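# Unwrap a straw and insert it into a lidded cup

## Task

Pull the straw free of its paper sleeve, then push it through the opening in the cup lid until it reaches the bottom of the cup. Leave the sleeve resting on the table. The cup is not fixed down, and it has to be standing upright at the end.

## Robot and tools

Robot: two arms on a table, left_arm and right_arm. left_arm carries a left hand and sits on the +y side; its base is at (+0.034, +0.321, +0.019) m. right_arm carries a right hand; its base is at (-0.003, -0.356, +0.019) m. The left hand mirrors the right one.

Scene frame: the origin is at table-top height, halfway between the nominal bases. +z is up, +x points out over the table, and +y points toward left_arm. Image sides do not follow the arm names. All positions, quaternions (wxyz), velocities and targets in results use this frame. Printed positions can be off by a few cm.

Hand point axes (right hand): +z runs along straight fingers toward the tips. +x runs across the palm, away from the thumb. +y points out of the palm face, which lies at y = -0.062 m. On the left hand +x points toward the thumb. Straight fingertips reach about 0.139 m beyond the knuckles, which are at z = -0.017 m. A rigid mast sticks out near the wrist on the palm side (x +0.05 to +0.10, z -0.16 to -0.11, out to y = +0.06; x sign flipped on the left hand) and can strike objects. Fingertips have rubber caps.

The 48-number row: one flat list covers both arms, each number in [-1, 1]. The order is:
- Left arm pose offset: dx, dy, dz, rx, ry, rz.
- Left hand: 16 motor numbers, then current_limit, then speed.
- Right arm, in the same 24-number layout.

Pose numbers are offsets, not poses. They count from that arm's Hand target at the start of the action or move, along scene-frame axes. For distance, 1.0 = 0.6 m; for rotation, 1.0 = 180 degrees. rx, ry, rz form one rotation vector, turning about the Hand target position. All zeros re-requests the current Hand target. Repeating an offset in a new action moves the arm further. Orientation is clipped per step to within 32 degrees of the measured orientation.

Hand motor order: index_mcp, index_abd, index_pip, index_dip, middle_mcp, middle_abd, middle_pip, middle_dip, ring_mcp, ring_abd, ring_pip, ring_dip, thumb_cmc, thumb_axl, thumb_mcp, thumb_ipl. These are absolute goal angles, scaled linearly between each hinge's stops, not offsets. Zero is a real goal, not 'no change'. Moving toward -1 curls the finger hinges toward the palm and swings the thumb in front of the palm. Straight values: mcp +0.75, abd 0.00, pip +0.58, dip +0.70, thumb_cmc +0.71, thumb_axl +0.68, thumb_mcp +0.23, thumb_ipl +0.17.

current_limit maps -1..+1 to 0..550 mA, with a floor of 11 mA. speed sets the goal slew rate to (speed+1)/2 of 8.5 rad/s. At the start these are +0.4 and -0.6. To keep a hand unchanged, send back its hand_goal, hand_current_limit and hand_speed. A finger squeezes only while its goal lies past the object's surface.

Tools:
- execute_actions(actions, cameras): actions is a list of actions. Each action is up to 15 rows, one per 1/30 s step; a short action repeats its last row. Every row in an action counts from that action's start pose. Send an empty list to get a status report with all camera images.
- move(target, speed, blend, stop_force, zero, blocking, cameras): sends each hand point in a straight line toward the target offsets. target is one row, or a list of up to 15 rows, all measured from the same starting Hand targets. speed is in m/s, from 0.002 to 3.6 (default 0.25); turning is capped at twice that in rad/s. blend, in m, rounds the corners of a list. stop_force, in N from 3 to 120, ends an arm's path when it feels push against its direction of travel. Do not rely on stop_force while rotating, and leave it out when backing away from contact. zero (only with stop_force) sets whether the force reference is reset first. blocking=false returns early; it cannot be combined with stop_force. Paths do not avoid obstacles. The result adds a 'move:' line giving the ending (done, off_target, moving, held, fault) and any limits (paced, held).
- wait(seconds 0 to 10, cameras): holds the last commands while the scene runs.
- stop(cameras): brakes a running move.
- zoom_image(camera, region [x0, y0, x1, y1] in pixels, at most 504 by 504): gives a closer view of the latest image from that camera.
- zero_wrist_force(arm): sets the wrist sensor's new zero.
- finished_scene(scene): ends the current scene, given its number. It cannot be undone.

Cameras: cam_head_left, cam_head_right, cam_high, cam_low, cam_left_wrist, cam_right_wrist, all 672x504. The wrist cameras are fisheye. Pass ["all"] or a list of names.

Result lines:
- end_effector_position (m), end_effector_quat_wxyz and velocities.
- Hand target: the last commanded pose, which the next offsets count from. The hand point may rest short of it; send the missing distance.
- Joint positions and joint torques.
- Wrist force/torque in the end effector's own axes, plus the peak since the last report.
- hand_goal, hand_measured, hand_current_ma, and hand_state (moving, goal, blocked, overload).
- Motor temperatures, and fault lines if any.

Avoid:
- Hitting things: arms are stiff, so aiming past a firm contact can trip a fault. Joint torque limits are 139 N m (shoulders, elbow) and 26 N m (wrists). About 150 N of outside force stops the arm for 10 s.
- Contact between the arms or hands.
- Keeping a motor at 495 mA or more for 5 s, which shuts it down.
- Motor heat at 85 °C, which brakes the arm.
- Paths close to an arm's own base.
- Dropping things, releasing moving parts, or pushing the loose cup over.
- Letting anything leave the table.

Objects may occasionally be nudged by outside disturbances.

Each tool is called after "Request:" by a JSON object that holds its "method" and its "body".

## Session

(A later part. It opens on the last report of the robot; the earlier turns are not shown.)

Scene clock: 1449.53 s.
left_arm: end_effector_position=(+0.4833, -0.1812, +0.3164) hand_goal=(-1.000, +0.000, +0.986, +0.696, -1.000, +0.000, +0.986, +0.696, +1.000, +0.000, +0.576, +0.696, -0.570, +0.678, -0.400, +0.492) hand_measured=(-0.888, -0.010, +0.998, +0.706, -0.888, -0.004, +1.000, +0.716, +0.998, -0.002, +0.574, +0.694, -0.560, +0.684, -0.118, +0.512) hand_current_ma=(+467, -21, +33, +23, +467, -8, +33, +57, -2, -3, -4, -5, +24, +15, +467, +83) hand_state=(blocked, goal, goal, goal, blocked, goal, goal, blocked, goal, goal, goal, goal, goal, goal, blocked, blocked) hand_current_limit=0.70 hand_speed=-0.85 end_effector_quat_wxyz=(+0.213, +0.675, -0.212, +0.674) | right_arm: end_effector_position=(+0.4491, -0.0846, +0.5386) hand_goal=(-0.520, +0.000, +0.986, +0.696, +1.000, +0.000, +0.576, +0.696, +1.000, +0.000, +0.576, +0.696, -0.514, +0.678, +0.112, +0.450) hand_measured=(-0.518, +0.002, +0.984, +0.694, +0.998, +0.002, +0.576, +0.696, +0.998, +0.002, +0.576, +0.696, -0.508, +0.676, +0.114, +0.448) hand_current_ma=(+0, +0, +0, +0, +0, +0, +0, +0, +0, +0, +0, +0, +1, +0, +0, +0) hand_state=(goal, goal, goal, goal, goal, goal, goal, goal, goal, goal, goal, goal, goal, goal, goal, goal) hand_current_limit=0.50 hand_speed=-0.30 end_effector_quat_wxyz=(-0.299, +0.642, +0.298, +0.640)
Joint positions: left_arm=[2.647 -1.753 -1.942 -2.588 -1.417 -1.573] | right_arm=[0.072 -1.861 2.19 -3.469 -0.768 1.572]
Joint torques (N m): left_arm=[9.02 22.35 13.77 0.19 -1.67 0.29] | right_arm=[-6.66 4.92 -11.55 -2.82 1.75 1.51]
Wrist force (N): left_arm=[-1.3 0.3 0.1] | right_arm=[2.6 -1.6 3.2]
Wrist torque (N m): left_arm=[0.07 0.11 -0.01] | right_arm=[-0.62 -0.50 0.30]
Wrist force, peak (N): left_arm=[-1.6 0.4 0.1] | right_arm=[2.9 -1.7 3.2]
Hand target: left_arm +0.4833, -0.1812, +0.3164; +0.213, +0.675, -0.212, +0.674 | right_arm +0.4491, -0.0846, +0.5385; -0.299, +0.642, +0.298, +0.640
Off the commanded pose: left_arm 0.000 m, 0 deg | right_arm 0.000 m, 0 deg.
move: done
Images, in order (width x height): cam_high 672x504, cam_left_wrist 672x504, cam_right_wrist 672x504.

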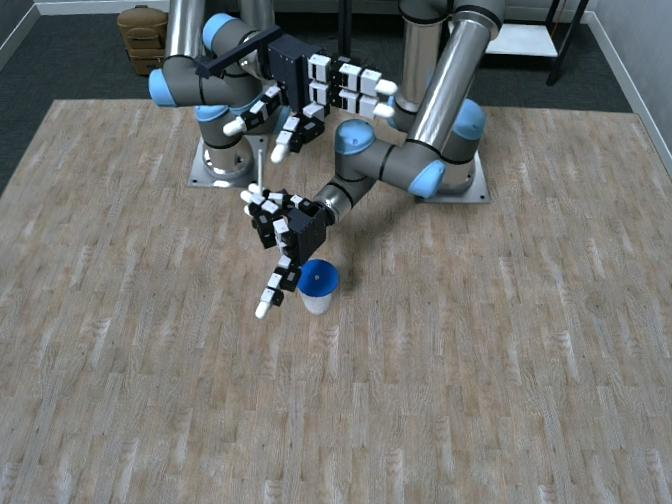

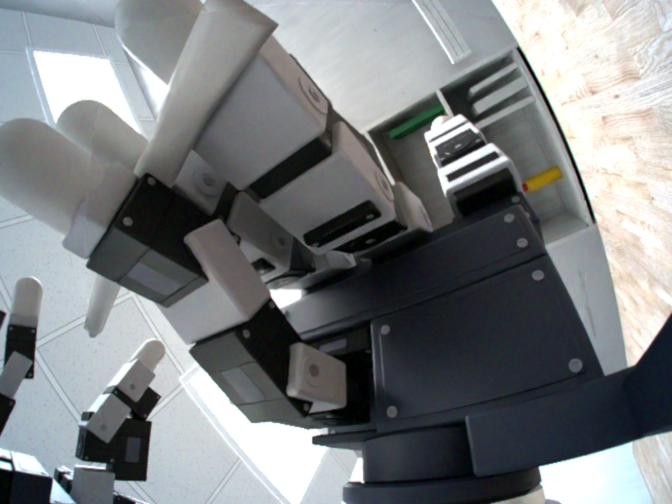

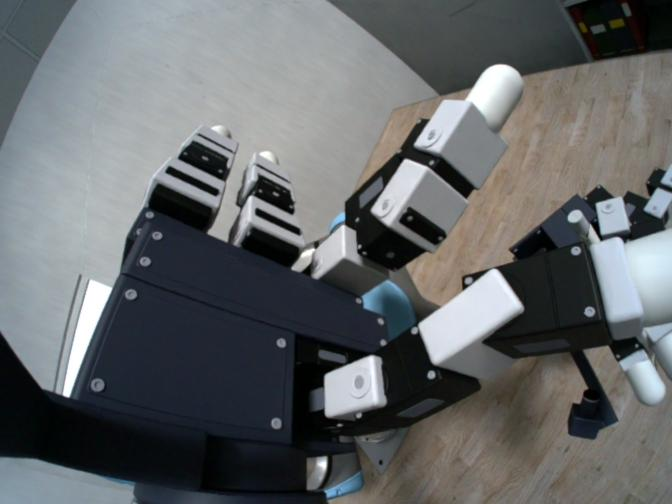

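Request:
{"method": "move", "body": {"target": [0,0,0,0,0,0,-1.0,0,0.985,0.696,-1.0,0,0.985,0.696,1.0,0,0.576,0.696,-0.571,0.677,-0.4,0.492,0.7,-0.85,0,0,-0.0458,0,0,0,-0.68,0,0.985,0.696,1.0,0,0.576,0.696,1.0,0,0.576,0.696,-0.514,0.677,-0.04,0.53,0.5,-0.5], "speed": 0.06, "cameras": ["cam_left_wrist","cam_right_wrist","cam_high","cam_head_right"]}}

Request:
{"method": "zoom_image", "body": {"camera": "cam_left_wrist", "region": [0, 180, 220, 400]}}

Request:
{"method": "zoom_image", "body": {"camera": "cam_high", "region": [200, 80, 340, 220]}}

Request:
{"method": "zoom_image", "body": {"camera": "cam_right_wrist", "region": [400, 60, 672, 320]}}

Scene clock: 1457.00 s.
left_arm: end_effector_position=(+0.4833, -0.1812, +0.3164) hand_goal=(-1.000, +0.000, +0.986, +0.696, -1.000, +0.000, +0.986, +0.696, +1.000, +0.000, +0.576, +0.696, -0.570, +0.678, -0.400, +0.492) hand_measured=(-0.888, -0.010, +0.998, +0.706, -0.888, -0.004, +1.000, +0.716, +0.998, -0.002, +0.574, +0.694, -0.560, +0.684, -0.118, +0.512) hand_current_ma=(+467, -21, +33, +23, +467, -8, +33, +57, -2, -3, -4, -5, +24, +15, +467, +83) hand_state=(blocked, goal, goal, goal, blocked, goal, goal, blocked, goal, goal, goal, goal, goal, goal, blocked, blocked) hand_current_limit=0.70 hand_speed=-0.85 end_effector_quat_wxyz=(+0.213, +0.675, -0.212, +0.674) | right_arm: end_effector_position=(+0.4491, -0.0846, +0.5111) hand_goal=(-0.680, +0.000, +0.986, +0.696, +1.000, +0.000, +0.576, +0.696, +1.000, +0.000, +0.576, +0.696, -0.514, +0.678, -0.040, +0.530) hand_measured=(-0.678, +0.002, +0.984, +0.694, +0.998, +0.002, +0.576, +0.696, +0.998, +0.002, +0.576, +0.696, -0.508, +0.678, -0.038, +0.528) hand_current_ma=(+0, +0, +0, +0, +0, +0, +0, +0, +0, +0, +0, +0, +1, +0, +0, +0) hand_state=(goal, goal, goal, goal, goal, goal, goal, goal, goal, goal, goal, goal, goal, goal, goal, goal) hand_current_limit=0.50 hand_speed=-0.50 end_effector_quat_wxyz=(-0.299, +0.642, +0.298, +0.640) end_effector_velocity=(+0.000, +0.000, -0.001) end_effector_angular_velocity=(+0.000, -0.002, -0.001)
Joint positions: left_arm=[2.647 -1.753 -1.942 -2.588 -1.417 -1.573] | right_arm=[0.072 -1.832 2.245 -3.553 -0.768 1.572]
Joint velocities: left_arm=[within noise] | right_arm=[0 0.002 0.002 -0.005 -0.001 -0.001]
Joint torques (N m): left_arm=[8.33 21.42 14.82 0.2 -1.56 0.36] | right_arm=[5.58 6.08 -9.48 -2.37 1.51 1.49]
Wrist force (N): left_arm=[-1.3 0.5 -0.1] | right_arm=[2.5 -1.8 3.4]
Wrist torque (N m): left_arm=[0.10 0.11 -0.01] | right_arm=[-0.64 -0.47 0.26]
Wrist force, peak (N): left_arm=[-1.5 0.5 0.0] | right_arm=[3.0 -1.7 3.3]
Hand target: left_arm +0.4833, -0.1812, +0.3164; +0.213, +0.675, -0.212, +0.674 | right_arm +0.4491, -0.0846, +0.5110; -0.299, +0.642, +0.298, +0.640
Off the commanded pose: left_arm 0.000 m, 0 deg | right_arm 0.000 m, 0 deg.
move: done
Images, in order (width x height): cam_head_right 672x504, cam_high 672x504, cam_left_wrist 672x504, cam_right_wrist 672x504.

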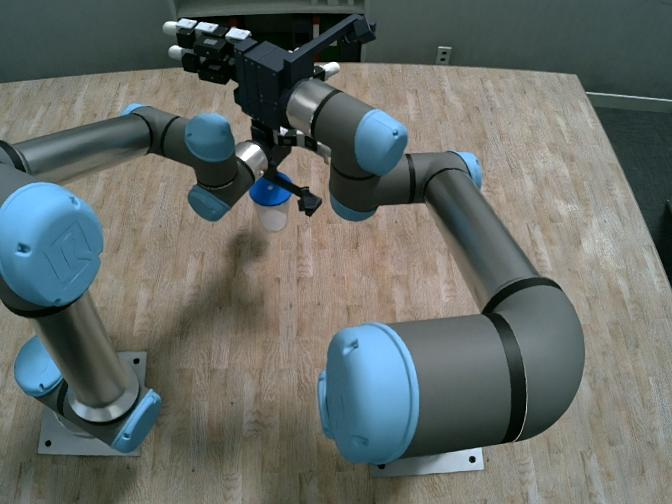

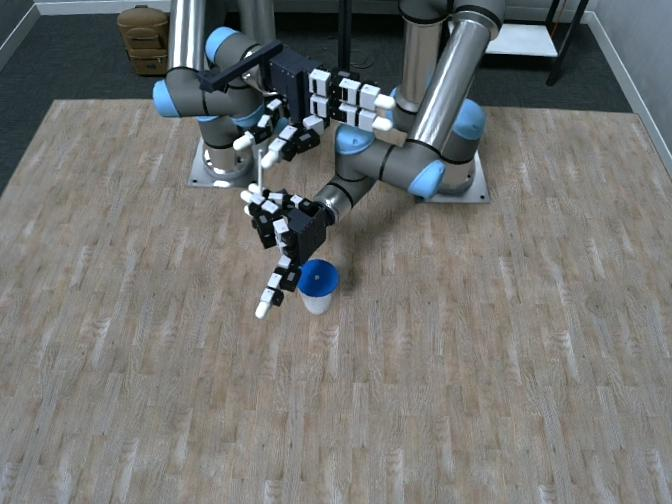

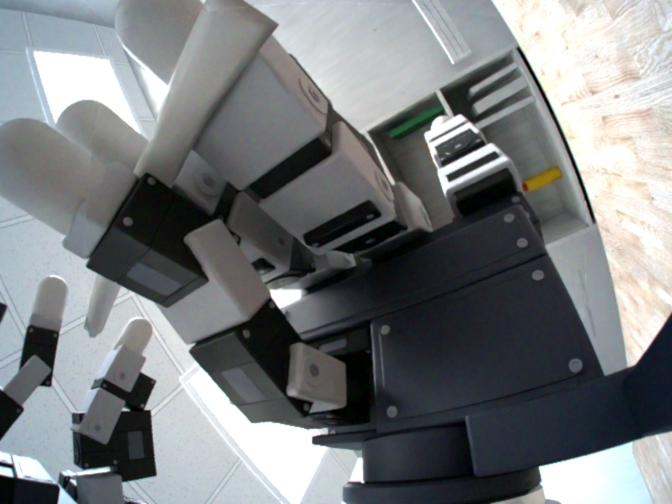

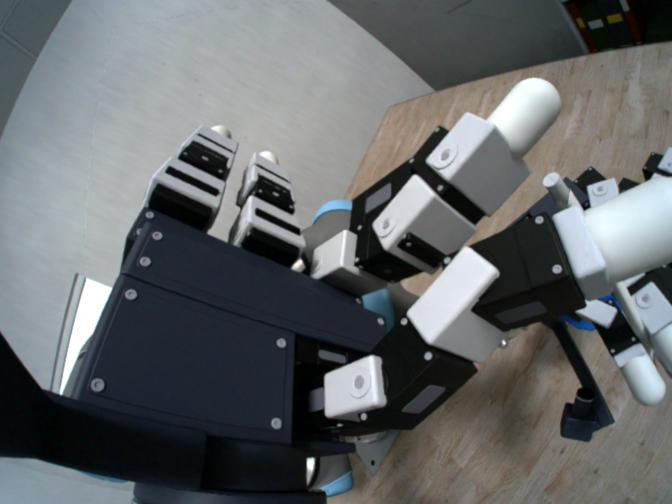

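Scaled by 2.291 from the camera's 672x504 image, which has a finer 960x720 frame.

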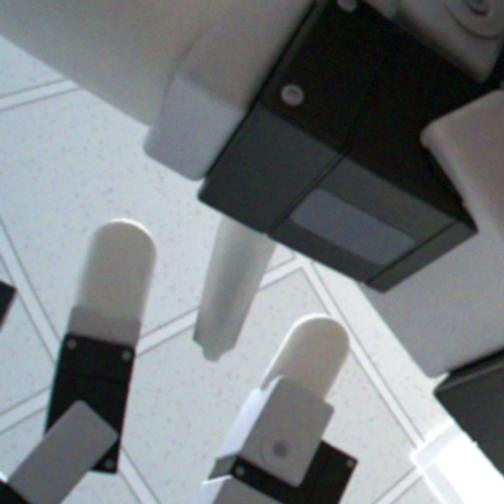

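Scaled by 3.600 from the camera's 672x504 image, which has a finer 960x720 frame.

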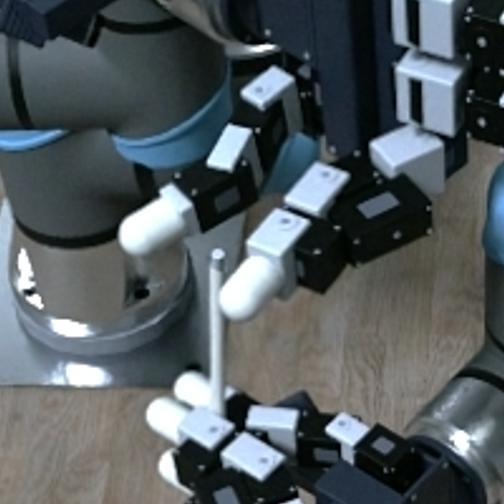

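Scaled by 1.853 from the camera's 672x504 image, which has a finer 960x720 frame.

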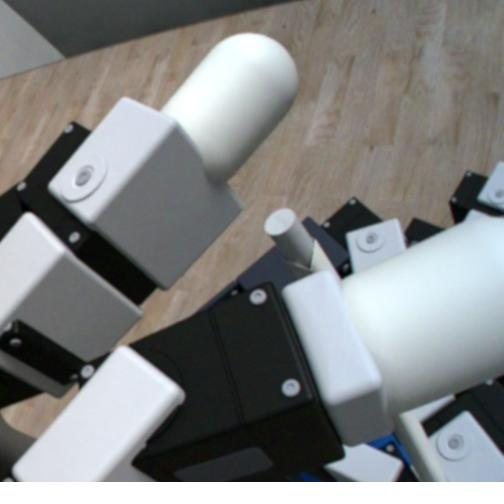

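Request:
{"method": "move", "body": {"target": [[0,0,0,0,0,0,-1.0,0,0.985,0.696,-1.0,0,0.985,0.696,1.0,0,0.576,0.696,-0.571,0.677,-0.4,0.492,0.7,-0.85,-0.0051,0.0043,-0.0067,0,0,0,-0.68,0,0.985,0.696,1.0,0,0.576,0.696,1.0,0,0.576,0.696,-0.514,0.677,-0.04,0.53,0.5,-0.5],[0,0,0,0,0,0,-1.0,0,0.985,0.696,-1.0,0,0.985,0.696,1.0,0,0.576,0.696,-0.571,0.677,-0.4,0.492,0.7,-0.85,-0.0051,0.0043,-0.0067,0,0,0,-0.95,0,0.985,0.696,1.0,0,0.576,0.696,1.0,0,0.576,0.696,-0.514,0.677,-0.35,0.53,0.0,-0.88]], "speed": 0.06, "cameras": ["cam_left_wrist","cam_right_wrist","cam_high"]}}

Request:
{"method": "zoom_image", "body": {"camera": "cam_left_wrist", "region": [0, 180, 220, 400]}}

Request:
{"method": "zoom_image", "body": {"camera": "cam_high", "region": [200, 80, 340, 220]}}

Request:
{"method": "zoom_image", "body": {"camera": "cam_right_wrist", "region": [400, 60, 672, 320]}}

Scene clock: 1471.03 s.
left_arm: end_effector_position=(+0.4833, -0.1812, +0.3164) hand_goal=(-1.000, +0.000, +0.986, +0.696, -1.000, +0.000, +0.986, +0.696, +1.000, +0.000, +0.576, +0.696, -0.570, +0.678, -0.400, +0.492) hand_measured=(-0.888, -0.010, +0.998, +0.706, -0.888, -0.008, +1.000, +0.716, +0.998, -0.002, +0.574, +0.694, -0.562, +0.684, -0.118, +0.512) hand_current_ma=(+467, -21, +33, +24, +467, -15, +33, +57, -2, -3, -4, -5, +17, +14, +467, +83) hand_state=(blocked, goal, goal, goal, blocked, goal, goal, blocked, goal, goal, goal, goal, goal, goal, blocked, blocked) hand_current_limit=0.70 hand_speed=-0.85 end_effector_quat_wxyz=(+0.213, +0.675, -0.212, +0.674) | right_arm: end_effector_position=(+0.4461, -0.0821, +0.5070) hand_goal=(-0.950, +0.000, +0.986, +0.696, +1.000, +0.000, +0.576, +0.696, +1.000, +0.000, +0.576, +0.696, -0.514, +0.678, -0.350, +0.530) hand_measured=(-0.836, +0.002, +1.000, +0.712, +0.998, +0.002, +0.576, +0.696, +0.998, +0.002, +0.576, +0.696, -0.508, +0.680, -0.196, +0.558) hand_current_ma=(+215, +0, +3, +4, +0, +0, +0, +0, +0, +0, +0, +0, +1, +0, +275, +20) hand_state=(blocked, goal, goal, goal, goal, goal, goal, goal, goal, goal, goal, goal, goal, goal, blocked, blocked) hand_current_limit=0.00 hand_speed=-0.88 end_effector_quat_wxyz=(-0.299, +0.642, +0.298, +0.640)
Joint positions: left_arm=[2.647 -1.753 -1.942 -2.588 -1.417 -1.573] | right_arm=[0.083 -1.831 2.256 -3.565 -0.779 1.573]
Joint torques (N m): left_arm=[9.53 22.26 12.58 0.73 -1.52 0.39] | right_arm=[11.42 5.45 -9.2 -2.87 -1.54 1.48]
Wrist force (N): left_arm=[-0.8 0.1 -0.2] | right_arm=[2.4 -1.0 3.2]
Wrist torque (N m): left_arm=[0.03 0.16 0.01] | right_arm=[-0.57 -0.48 0.26]
Wrist force, peak (N): left_arm=[-1.5 0.5 -0.4] | right_arm=[2.4 -1.9 3.5]
Hand target: left_arm +0.4833, -0.1812, +0.3164; +0.213, +0.675, -0.212, +0.674 | right_arm +0.4461, -0.0821, +0.5070; -0.299, +0.642, +0.298, +0.640
Off the commanded pose: left_arm 0.000 m, 0 deg | right_arm 0.000 m, 0 deg.
move: done
Images, in order (width x height): cam_high 672x504, cam_left_wrist 672x504, cam_right_wrist 672x504.

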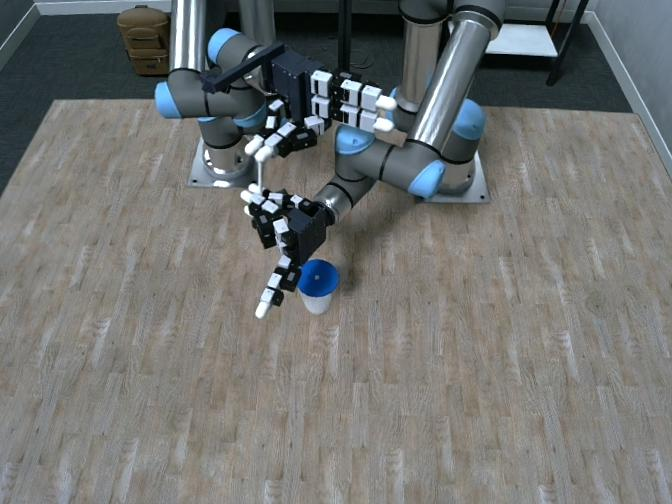

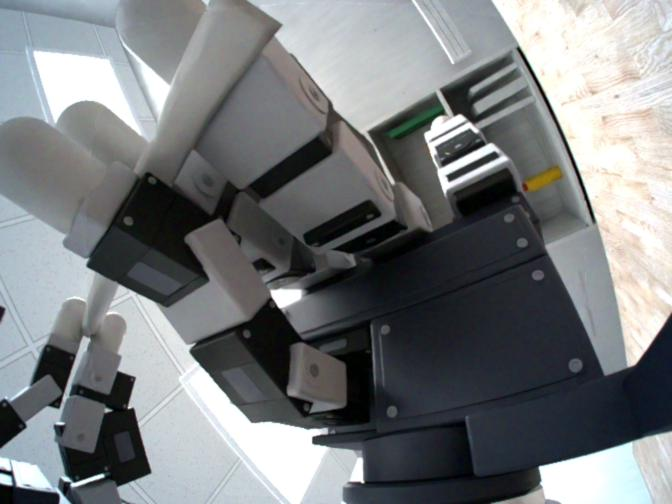

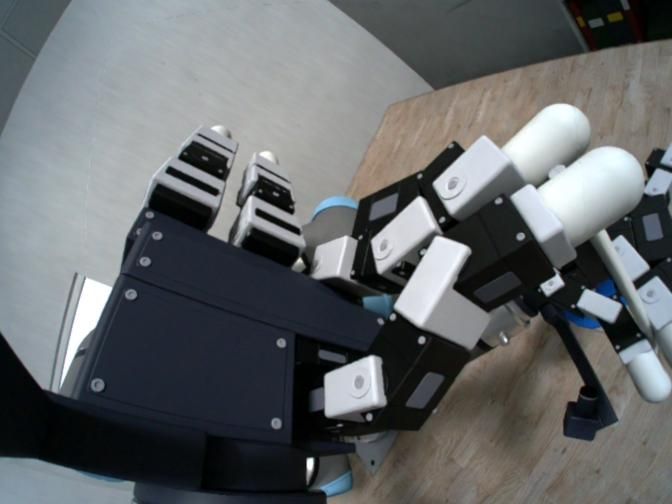

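Scaled by 2.291 from the camera's 672x504 image, which has a finer 960x720 frame.

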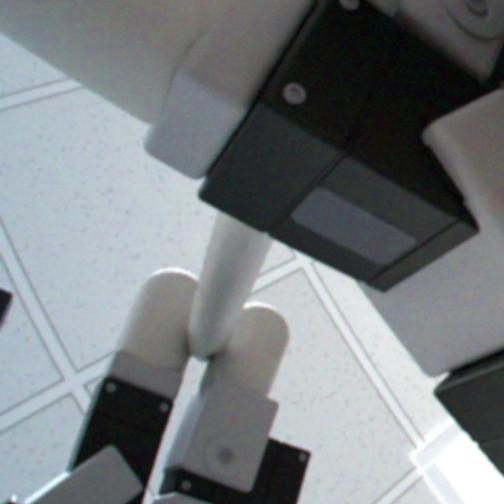

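Scaled by 3.600 from the camera's 672x504 image, which has a finer 960x720 frame.

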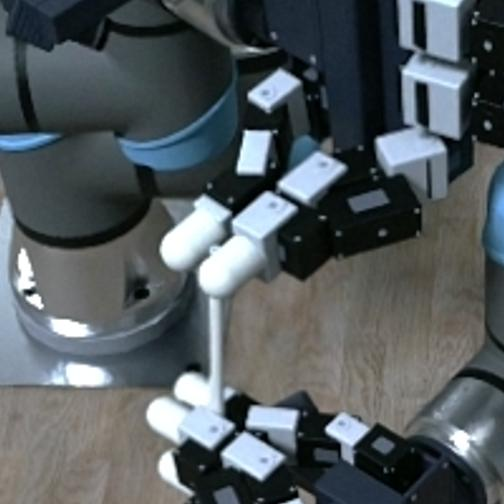

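Scaled by 1.853 from the camera's 672x504 image, which has a finer 960x720 frame.

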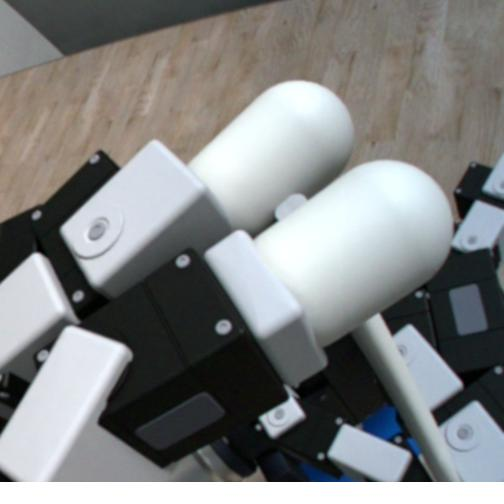

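Request:
{"method": "move", "body": {"target": [[0,0,0,0,0,0,-1.0,0,0.985,0.696,-1.0,0,0.985,0.696,1.0,0,0.576,0.696,-0.571,0.677,-0.4,0.492,0.77,-0.85,0,0,0,0,0,0,-1.0,0,0.93,0.64,1.0,0,0.576,0.696,1.0,0,0.576,0.696,-0.514,0.677,-0.5,0.48,0.77,-0.88],[0,0,0,0,0,0,-1.0,0,0.985,0.696,-1.0,0,0.985,0.696,1.0,0,0.576,0.696,-0.571,0.677,-0.4,0.492,0.77,-0.85,0,0,0.008,0,0,0,-1.0,0,0.93,0.64,1.0,0,0.576,0.696,1.0,0,0.576,0.696,-0.514,0.677,-0.5,0.48,0.77,-0.88]], "speed": 0.01, "cameras": ["cam_left_wrist","cam_right_wrist"]}}

Request:
{"method": "zoom_image", "body": {"camera": "cam_left_wrist", "region": [0, 180, 220, 400]}}

Request:
{"method": "zoom_image", "body": {"camera": "cam_right_wrist", "region": [400, 60, 672, 320]}}

Scene clock: 1479.17 s.
left_arm: end_effector_position=(+0.4833, -0.1812, +0.3164) hand_goal=(-1.000, +0.000, +0.986, +0.696, -1.000, +0.000, +0.986, +0.696, +1.000, +0.000, +0.576, +0.696, -0.570, +0.678, -0.400, +0.492) hand_measured=(-0.888, +0.004, +0.998, +0.706, -0.888, +0.006, +1.000, +0.716, +0.998, -0.002, +0.574, +0.694, -0.556, +0.684, -0.118, +0.512) hand_current_ma=(+479, +7, +33, +24, +478, +10, +33, +57, -2, -3, -4, -5, +39, +15, +487, +83) hand_state=(blocked, goal, goal, goal, blocked, goal, goal, blocked, goal, goal, goal, goal, goal, goal, blocked, blocked) hand_current_limit=0.77 hand_speed=-0.85 end_effector_quat_wxyz=(+0.213, +0.675, -0.212, +0.674) | right_arm: end_effector_position=(+0.4461, -0.0821, +0.5116) hand_goal=(-1.000, +0.000, +0.930, +0.640, +1.000, +0.000, +0.576, +0.696, +1.000, +0.000, +0.576, +0.696, -0.514, +0.678, -0.500, +0.480) hand_measured=(-0.836, +0.036, +0.998, +0.698, +0.998, +0.002, +0.576, +0.696, +0.998, +0.002, +0.576, +0.696, -0.490, +0.686, -0.202, +0.558) hand_current_ma=(+440, +15, +67, +50, +0, +0, +0, +0, +0, +0, +0, +0, +10, +2, +487, +158) hand_state=(blocked, blocked, blocked, blocked, goal, goal, goal, goal, goal, goal, goal, goal, blocked, goal, blocked, blocked) hand_current_limit=0.77 hand_speed=-0.88 end_effector_quat_wxyz=(-0.299, +0.642, +0.298, +0.640)
Joint positions: left_arm=[2.647 -1.753 -1.942 -2.588 -1.417 -1.573] | right_arm=[0.083 -1.836 2.247 -3.551 -0.779 1.573]
Joint torques (N m): left_arm=[8.65 23.15 14.01 0.53 -1.48 0.26] | right_arm=[10.56 -25 -34.4 0.07 -0.97 0.41]
Wrist force (N): left_arm=[2.3 -0.8 -0.7] | right_arm=[-0.8 -0.7 2.3]
Wrist torque (N m): left_arm=[0.00 0.04 -0.11] | right_arm=[-0.57 -0.34 0.35]
Wrist force, peak (N): left_arm=[2.5 -0.9 -0.5] | right_arm=[2.6 -1.0 3.2]
Hand target: left_arm +0.4833, -0.1812, +0.3164; +0.213, +0.675, -0.212, +0.674 | right_arm +0.4461, -0.0821, +0.5118; -0.299, +0.642, +0.298, +0.640
Off the commanded pose: left_arm 0.000 m, 0 deg | right_arm 0.000 m, 0 deg.
move: done
Images, in order (width x height): cam_left_wrist 672x504, cam_right_wrist 672x504.

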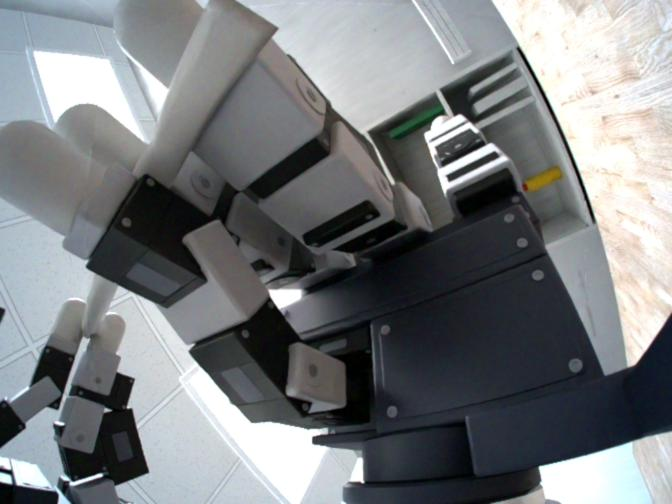

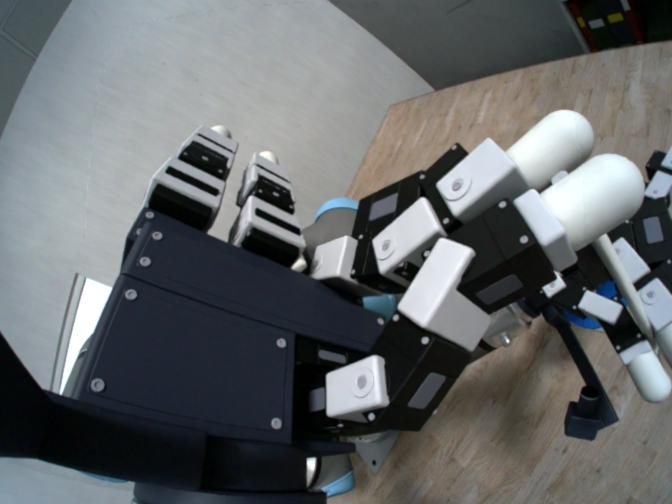

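Scaled by 2.291 from the camera's 672x504 image, which has a finer 960x720 frame.

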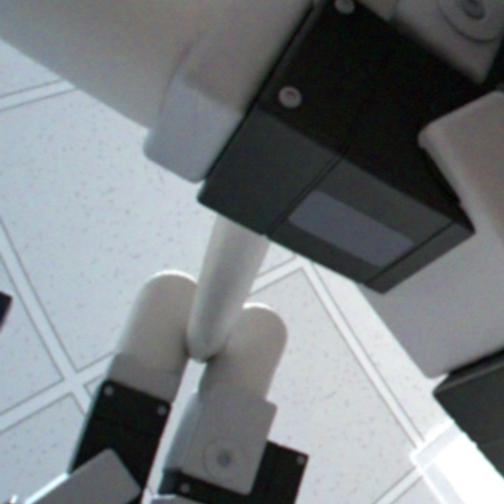

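Scaled by 1.853 from the camera's 672x504 image, which has a finer 960x720 frame.

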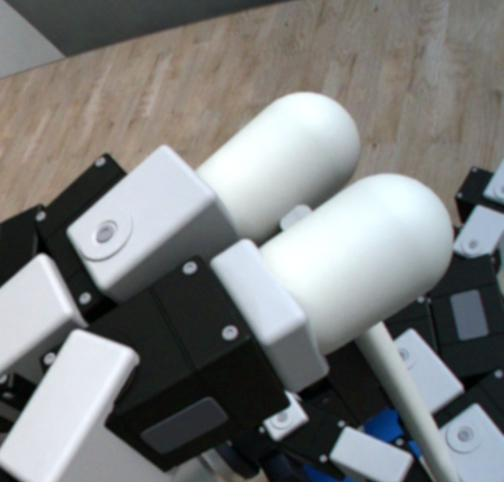

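Request:
{"method": "move", "body": {"target": [0,0,0,0,0,0,-1.0,0,0.985,0.696,-1.0,0,0.985,0.696,1.0,0,0.576,0.696,-0.571,0.677,-0.4,0.492,0.77,-0.85,0,0,0.0135,0,0,0,-1.0,0,0.9,0.6,1.0,0,0.576,0.696,1.0,0,0.576,0.696,-0.514,0.677,-0.5,0.45,0.77,-0.88], "speed": 0.01, "cameras": ["cam_left_wrist","cam_right_wrist"]}}

Request:
{"method": "zoom_image", "body": {"camera": "cam_left_wrist", "region": [0, 180, 220, 400]}}

Request:
{"method": "zoom_image", "body": {"camera": "cam_right_wrist", "region": [400, 60, 672, 320]}}

Scene clock: 1484.70 s.
left_arm: end_effector_position=(+0.4833, -0.1812, +0.3164) hand_goal=(-1.000, +0.000, +0.986, +0.696, -1.000, +0.000, +0.986, +0.696, +1.000, +0.000, +0.576, +0.696, -0.570, +0.678, -0.400, +0.492) hand_measured=(-0.888, +0.008, +0.998, +0.706, -0.888, +0.026, +1.000, +0.716, +0.998, -0.002, +0.574, +0.694, -0.538, +0.688, -0.118, +0.512) hand_current_ma=(+479, +16, +33, +24, +478, +64, +33, +57, -2, -3, -4, -5, +96, +28, +487, +83) hand_state=(blocked, goal, goal, goal, blocked, blocked, goal, blocked, goal, goal, goal, goal, blocked, goal, blocked, blocked) hand_current_limit=0.77 hand_speed=-0.85 end_effector_quat_wxyz=(+0.213, +0.675, -0.212, +0.674) | right_arm: end_effector_position=(+0.4461, -0.0821, +0.5198) hand_goal=(-1.000, +0.000, +0.900, +0.600, +1.000, +0.000, +0.576, +0.696, +1.000, +0.000, +0.576, +0.696, -0.514, +0.678, -0.500, +0.450) hand_measured=(-0.836, +0.068, +0.996, +0.672, +0.998, +0.002, +0.576, +0.696, +0.998, +0.002, +0.576, +0.696, -0.460, +0.696, -0.202, +0.554) hand_current_ma=(+440, +53, +136, +78, +0, +0, +0, +0, +0, +0, +0, +0, +46, +7, +487, +288) hand_state=(blocked, blocked, blocked, blocked, goal, goal, goal, goal, goal, goal, goal, goal, blocked, goal, blocked, blocked) hand_current_limit=0.77 hand_speed=-0.88 end_effector_quat_wxyz=(-0.299, +0.642, +0.298, +0.640)
Joint positions: left_arm=[2.647 -1.753 -1.942 -2.588 -1.417 -1.573] | right_arm=[0.083 -1.846 2.231 -3.525 -0.779 1.573]
Joint torques (N m): left_arm=[8.73 23.89 15.5 0.85 -1.36 0.23] | right_arm=[8.73 -23.91 -36.24 -0.33 0.1 0.7]
Wrist force (N): left_arm=[3.8 -1.0 -1.0] | right_arm=[-2.3 0.1 2.1]
Wrist torque (N m): left_arm=[-0.01 0.05 -0.16] | right_arm=[-0.55 -0.22 0.32]
Wrist force, peak (N): left_arm=[5.5 -1.2 -0.9] | right_arm=[-4.5 -0.3 2.0]
Hand target: left_arm +0.4833, -0.1812, +0.3164; +0.213, +0.675, -0.212, +0.674 | right_arm +0.4461, -0.0821, +0.5199; -0.299, +0.642, +0.298, +0.640
Off the commanded pose: left_arm 0.000 m, 0 deg | right_arm 0.000 m, 0 deg.
move: done
Images, in order (width x height): cam_left_wrist 672x504, cam_right_wrist 672x504.

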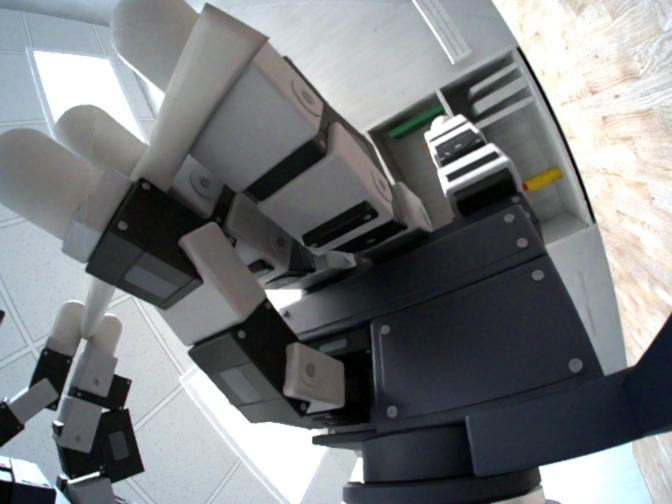

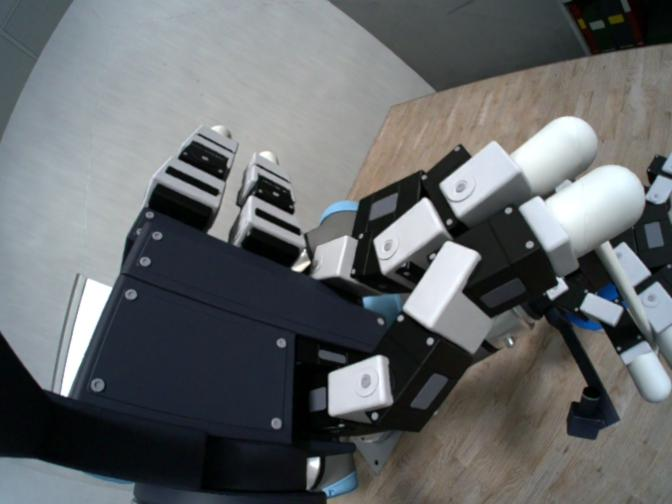

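Scaled by 2.291 from the camera's 672x504 image, which has a finer 960x720 frame.

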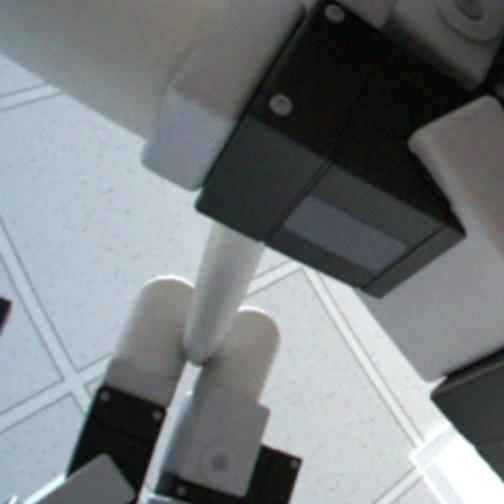

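Scaled by 1.853 from the camera's 672x504 image, which has a finer 960x720 frame.

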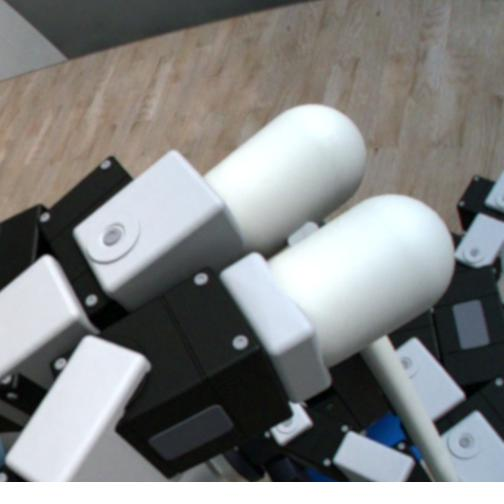

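Request:
{"method": "zoom_image", "body": {"camera": "cam_left_wrist", "region": [110, 0, 300, 190]}}

Request:
{"method": "zoom_image", "body": {"camera": "cam_right_wrist", "region": [530, 130, 650, 270]}}

Scaled by 2.653 from the camera's 672x504 image, which has a finer 960x720 frame.

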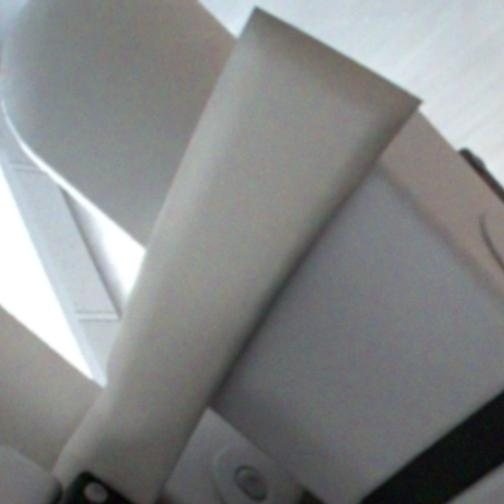

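Scaled by 3.600 from the camera's 672x504 image, which has a finer 960x720 frame.

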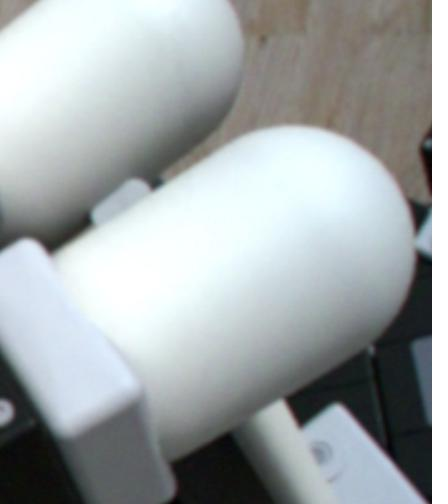

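Request:
{"method": "move", "body": {"target": [[0,0,0,0,0,0,-1.0,0,0.985,0.696,-1.0,0,0.985,0.696,1.0,0,0.576,0.696,-0.571,0.677,-0.4,0.492,0.6,-0.85,0,0,-0.006,0,0,0,-0.6,0,0.985,0.696,1.0,0,0.576,0.696,1.0,0,0.576,0.696,-0.514,0.677,0.05,0.5,0.5,-0.75],[0,0,0,0,0,0,-1.0,0,0.985,0.696,-1.0,0,0.985,0.696,1.0,0,0.576,0.696,-0.571,0.677,-0.4,0.492,0.6,-0.85,0,0,0.07,0,0,0,-0.6,0,0.985,0.696,1.0,0,0.576,0.696,1.0,0,0.576,0.696,-0.514,0.677,0.05,0.5,0.5,-0.4],[0,0,0,0,0,0,-1.0,0,0.985,0.696,-1.0,0,0.985,0.696,1.0,0,0.576,0.696,-0.571,0.677,-0.4,0.492,0.6,-0.85,0.0112,-0.067,0.07,0,0,0,0.41,0,0.0365,-0.435,1.0,0,0.576,0.696,1.0,0,0.576,0.696,-0.471,0.677,-0.7,1.0,0.5,-0.4]], "speed": 0.12, "cameras": ["cam_left_wrist","cam_right_wrist"]}}

Request:
{"method": "zoom_image", "body": {"camera": "cam_left_wrist", "region": [0, 180, 220, 400]}}

Request:
{"method": "zoom_image", "body": {"camera": "cam_right_wrist", "region": [340, 100, 620, 360]}}

Scene clock: 1538.60 s.
left_arm: end_effector_position=(+0.4833, -0.1812, +0.3164) hand_goal=(-1.000, +0.000, +0.986, +0.696, -1.000, +0.000, +0.986, +0.696, +1.000, +0.000, +0.576, +0.696, -0.570, +0.678, -0.400, +0.492) hand_measured=(-0.888, -0.012, +0.998, +0.706, -0.888, +0.004, +1.000, +0.716, +0.998, -0.002, +0.574, +0.694, -0.552, +0.682, -0.118, +0.512) hand_current_ma=(+440, -27, +33, +24, +440, +6, +33, +57, -2, -3, -4, -5, +52, +13, +440, +83) hand_state=(blocked, goal, goal, goal, blocked, goal, goal, blocked, goal, goal, goal, goal, goal, goal, blocked, blocked) hand_current_limit=0.60 hand_speed=-0.85 end_effector_quat_wxyz=(+0.213, +0.675, -0.212, +0.674) | right_arm: end_effector_position=(+0.4528, -0.1223, +0.5619) hand_goal=(+0.410, +0.000, +0.036, -0.434, +1.000, +0.000, +0.576, +0.696, +1.000, +0.000, +0.576, +0.696, -0.470, +0.678, -0.700, +1.000) hand_measured=(+0.408, +0.010, +0.040, -0.432, +0.998, +0.002, +0.576, +0.696, +0.998, +0.002, +0.576, +0.696, -0.464, +0.682, -0.698, +0.998) hand_current_ma=(+0, +1, +0, +0, +0, +0, +0, +0, +0, +0, +0, +0, +1, +0, +0, +0) hand_state=(goal, goal, goal, goal, goal, goal, goal, goal, goal, goal, goal, goal, goal, goal, goal, goal) hand_current_limit=0.50 hand_speed=-0.40 end_effector_quat_wxyz=(-0.299, +0.642, +0.298, +0.640)
Joint positions: left_arm=[2.647 -1.753 -1.942 -2.588 -1.417 -1.573] | right_arm=[-0.084 -1.927 2.17 -3.383 -0.612 1.572]
Joint torques (N m): left_arm=[8.66 21.89 16.15 0.68 -1.46 0.12] | right_arm=[-11.32 -18.48 -9.77 0.84 1.81 -1.49]
Wrist force (N): left_arm=[-1.1 0.4 0.1] | right_arm=[2.8 -1.7 2.7]
Wrist torque (N m): left_arm=[0.08 0.09 0.00] | right_arm=[-0.59 -0.62 0.36]
Wrist force, peak (N): left_arm=[3.6 -1.2 -1.0] | right_arm=[2.9 -2.3 3.1]
Hand target: left_arm +0.4833, -0.1812, +0.3164; +0.213, +0.675, -0.212, +0.674 | right_arm +0.4528, -0.1223, +0.5619; -0.299, +0.642, +0.298, +0.640
Off the commanded pose: left_arm 0.000 m, 0 deg | right_arm 0.000 m, 0 deg.
move: done
Images, in order (width x height): cam_left_wrist 672x504, cam_right_wrist 672x504.

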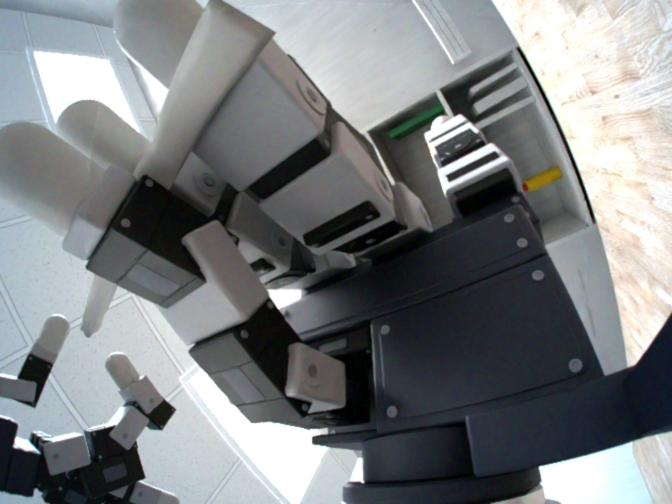

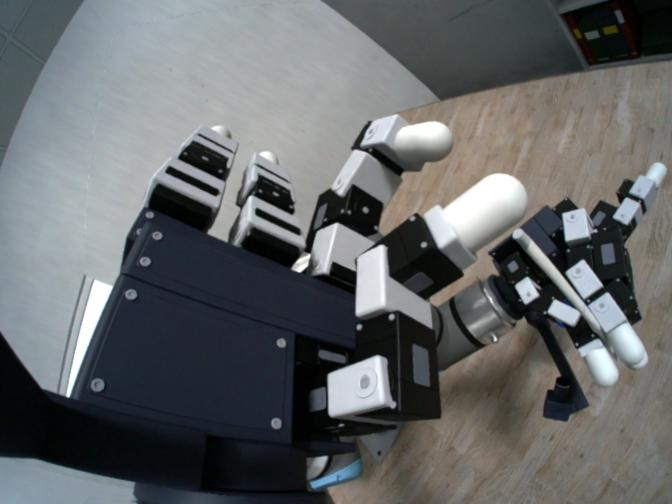

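Scaled by 2.291 from the camera's 672x504 image, which has a finer 960x720 frame.

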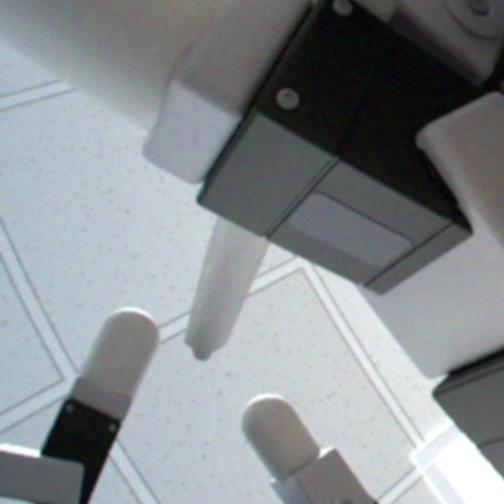

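Scaled by 1.800 from the camera's 672x504 image, which has a finer 960x720 frame.

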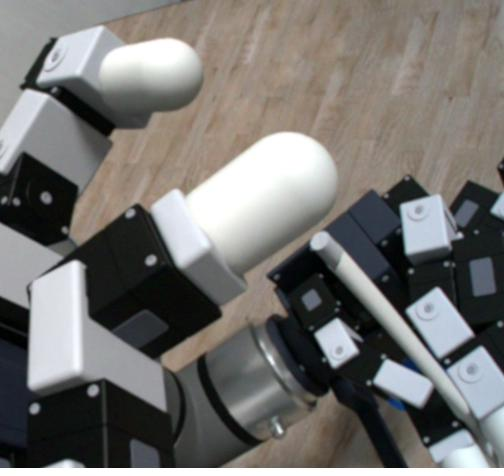

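Request:
{"method": "move", "body": {"target": [0,0,0,0,0,0,-1.0,0,0.985,0.696,-1.0,0,0.985,0.696,1.0,0,0.576,0.696,-0.571,0.677,-0.4,0.492,0.6,-0.85,0,0,-0.06,0,0,0,0.41,0,0.0365,-0.435,1.0,0,0.576,0.696,1.0,0,0.576,0.696,-0.471,0.677,-0.7,1.0,0.5,-0.4], "speed": 0.08, "cameras": ["cam_left_wrist","cam_right_wrist"]}}

Request:
{"method": "zoom_image", "body": {"camera": "cam_left_wrist", "region": [0, 180, 220, 400]}}

Request:
{"method": "zoom_image", "body": {"camera": "cam_right_wrist", "region": [340, 100, 620, 360]}}

Scene clock: 1544.53 s.
left_arm: end_effector_position=(+0.4833, -0.1812, +0.3164) hand_goal=(-1.000, +0.000, +0.986, +0.696, -1.000, +0.000, +0.986, +0.696, +1.000, +0.000, +0.576, +0.696, -0.570, +0.678, -0.400, +0.492) hand_measured=(-0.888, -0.012, +0.998, +0.706, -0.888, +0.004, +1.000, +0.716, +0.998, -0.002, +0.574, +0.694, -0.552, +0.682, -0.118, +0.512) hand_current_ma=(+440, -27, +33, +24, +440, +6, +33, +57, -2, -3, -4, -5, +52, +13, +440, +83) hand_state=(blocked, goal, goal, goal, blocked, goal, goal, blocked, goal, goal, goal, goal, goal, goal, blocked, blocked) hand_current_limit=0.60 hand_speed=-0.85 end_effector_quat_wxyz=(+0.213, +0.675, -0.212, +0.674) | right_arm: end_effector_position=(+0.4528, -0.1222, +0.5260) hand_goal=(+0.410, +0.000, +0.036, -0.434, +1.000, +0.000, +0.576, +0.696, +1.000, +0.000, +0.576, +0.696, -0.470, +0.678, -0.700, +1.000) hand_measured=(+0.408, +0.010, +0.038, -0.432, +0.998, +0.002, +0.576, +0.696, +0.998, +0.002, +0.576, +0.696, -0.464, +0.682, -0.698, +0.998) hand_current_ma=(+0, +1, +0, +0, +0, +0, +0, +0, +0, +0, +0, +0, +1, +0, +0, +0) hand_state=(goal, goal, goal, goal, goal, goal, goal, goal, goal, goal, goal, goal, goal, goal, goal, goal) hand_current_limit=0.50 hand_speed=-0.40 end_effector_quat_wxyz=(-0.299, +0.642, +0.298, +0.640)
Joint positions: left_arm=[2.647 -1.753 -1.942 -2.588 -1.417 -1.573] | right_arm=[-0.084 -1.896 2.247 -3.491 -0.612 1.572]
Joint torques (N m): left_arm=[9.3 22.65 15.28 0.7 -1.63 0.05] | right_arm=[-11.76 7.59 -10.02 -2.54 2.06 1.64]
Wrist force (N): left_arm=[-1.1 0.4 0.2] | right_arm=[2.0 -1.8 2.9]
Wrist torque (N m): left_arm=[0.06 0.07 0.02] | right_arm=[-0.58 -0.51 0.22]
Wrist force, peak (N): left_arm=[-1.5 0.4 0.0] | right_arm=[2.7 -1.7 3.0]
Hand target: left_arm +0.4833, -0.1812, +0.3164; +0.213, +0.675, -0.212, +0.674 | right_arm +0.4528, -0.1223, +0.5259; -0.299, +0.642, +0.298, +0.640
Off the commanded pose: left_arm 0.000 m, 0 deg | right_arm 0.000 m, 0 deg.
move: done
Images, in order (width x height): cam_left_wrist 672x504, cam_right_wrist 672x504.

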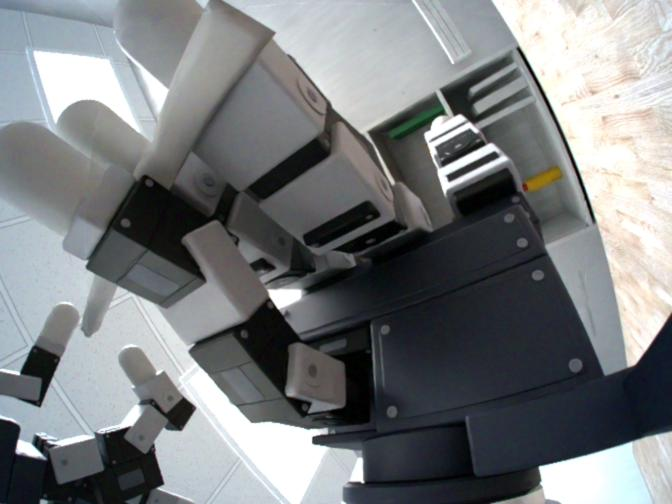

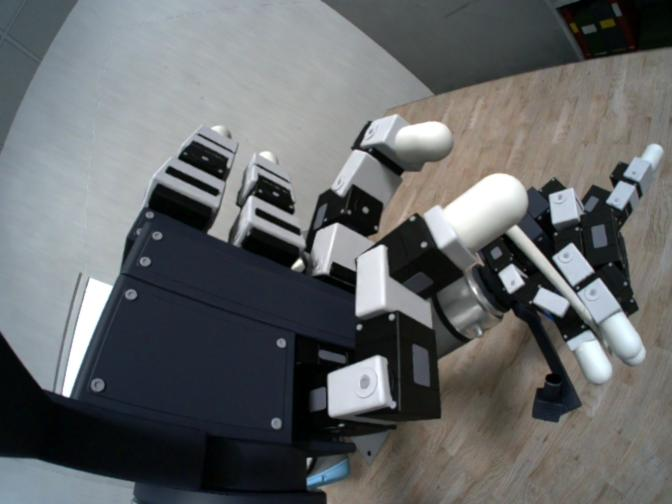

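Scaled by 2.291 from the camera's 672x504 image, which has a finer 960x720 frame.

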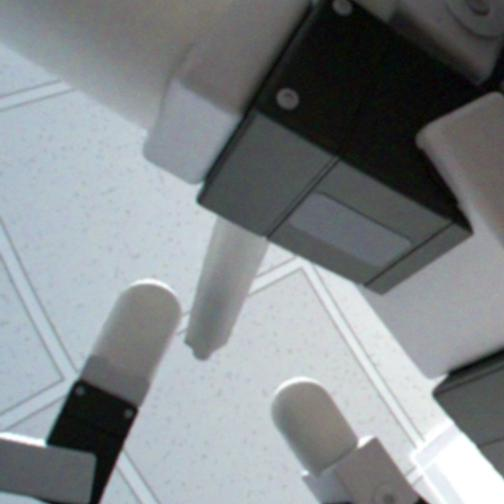

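Scaled by 1.800 from the camera's 672x504 image, which has a finer 960x720 frame.

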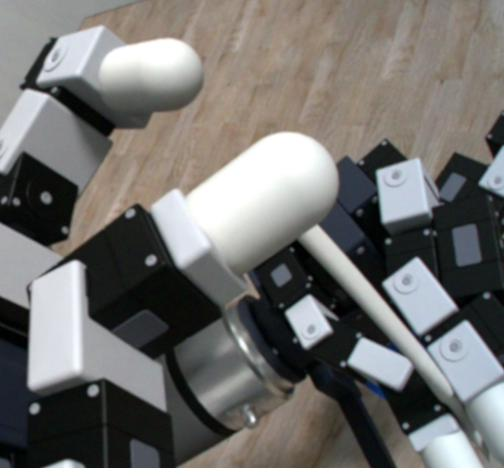

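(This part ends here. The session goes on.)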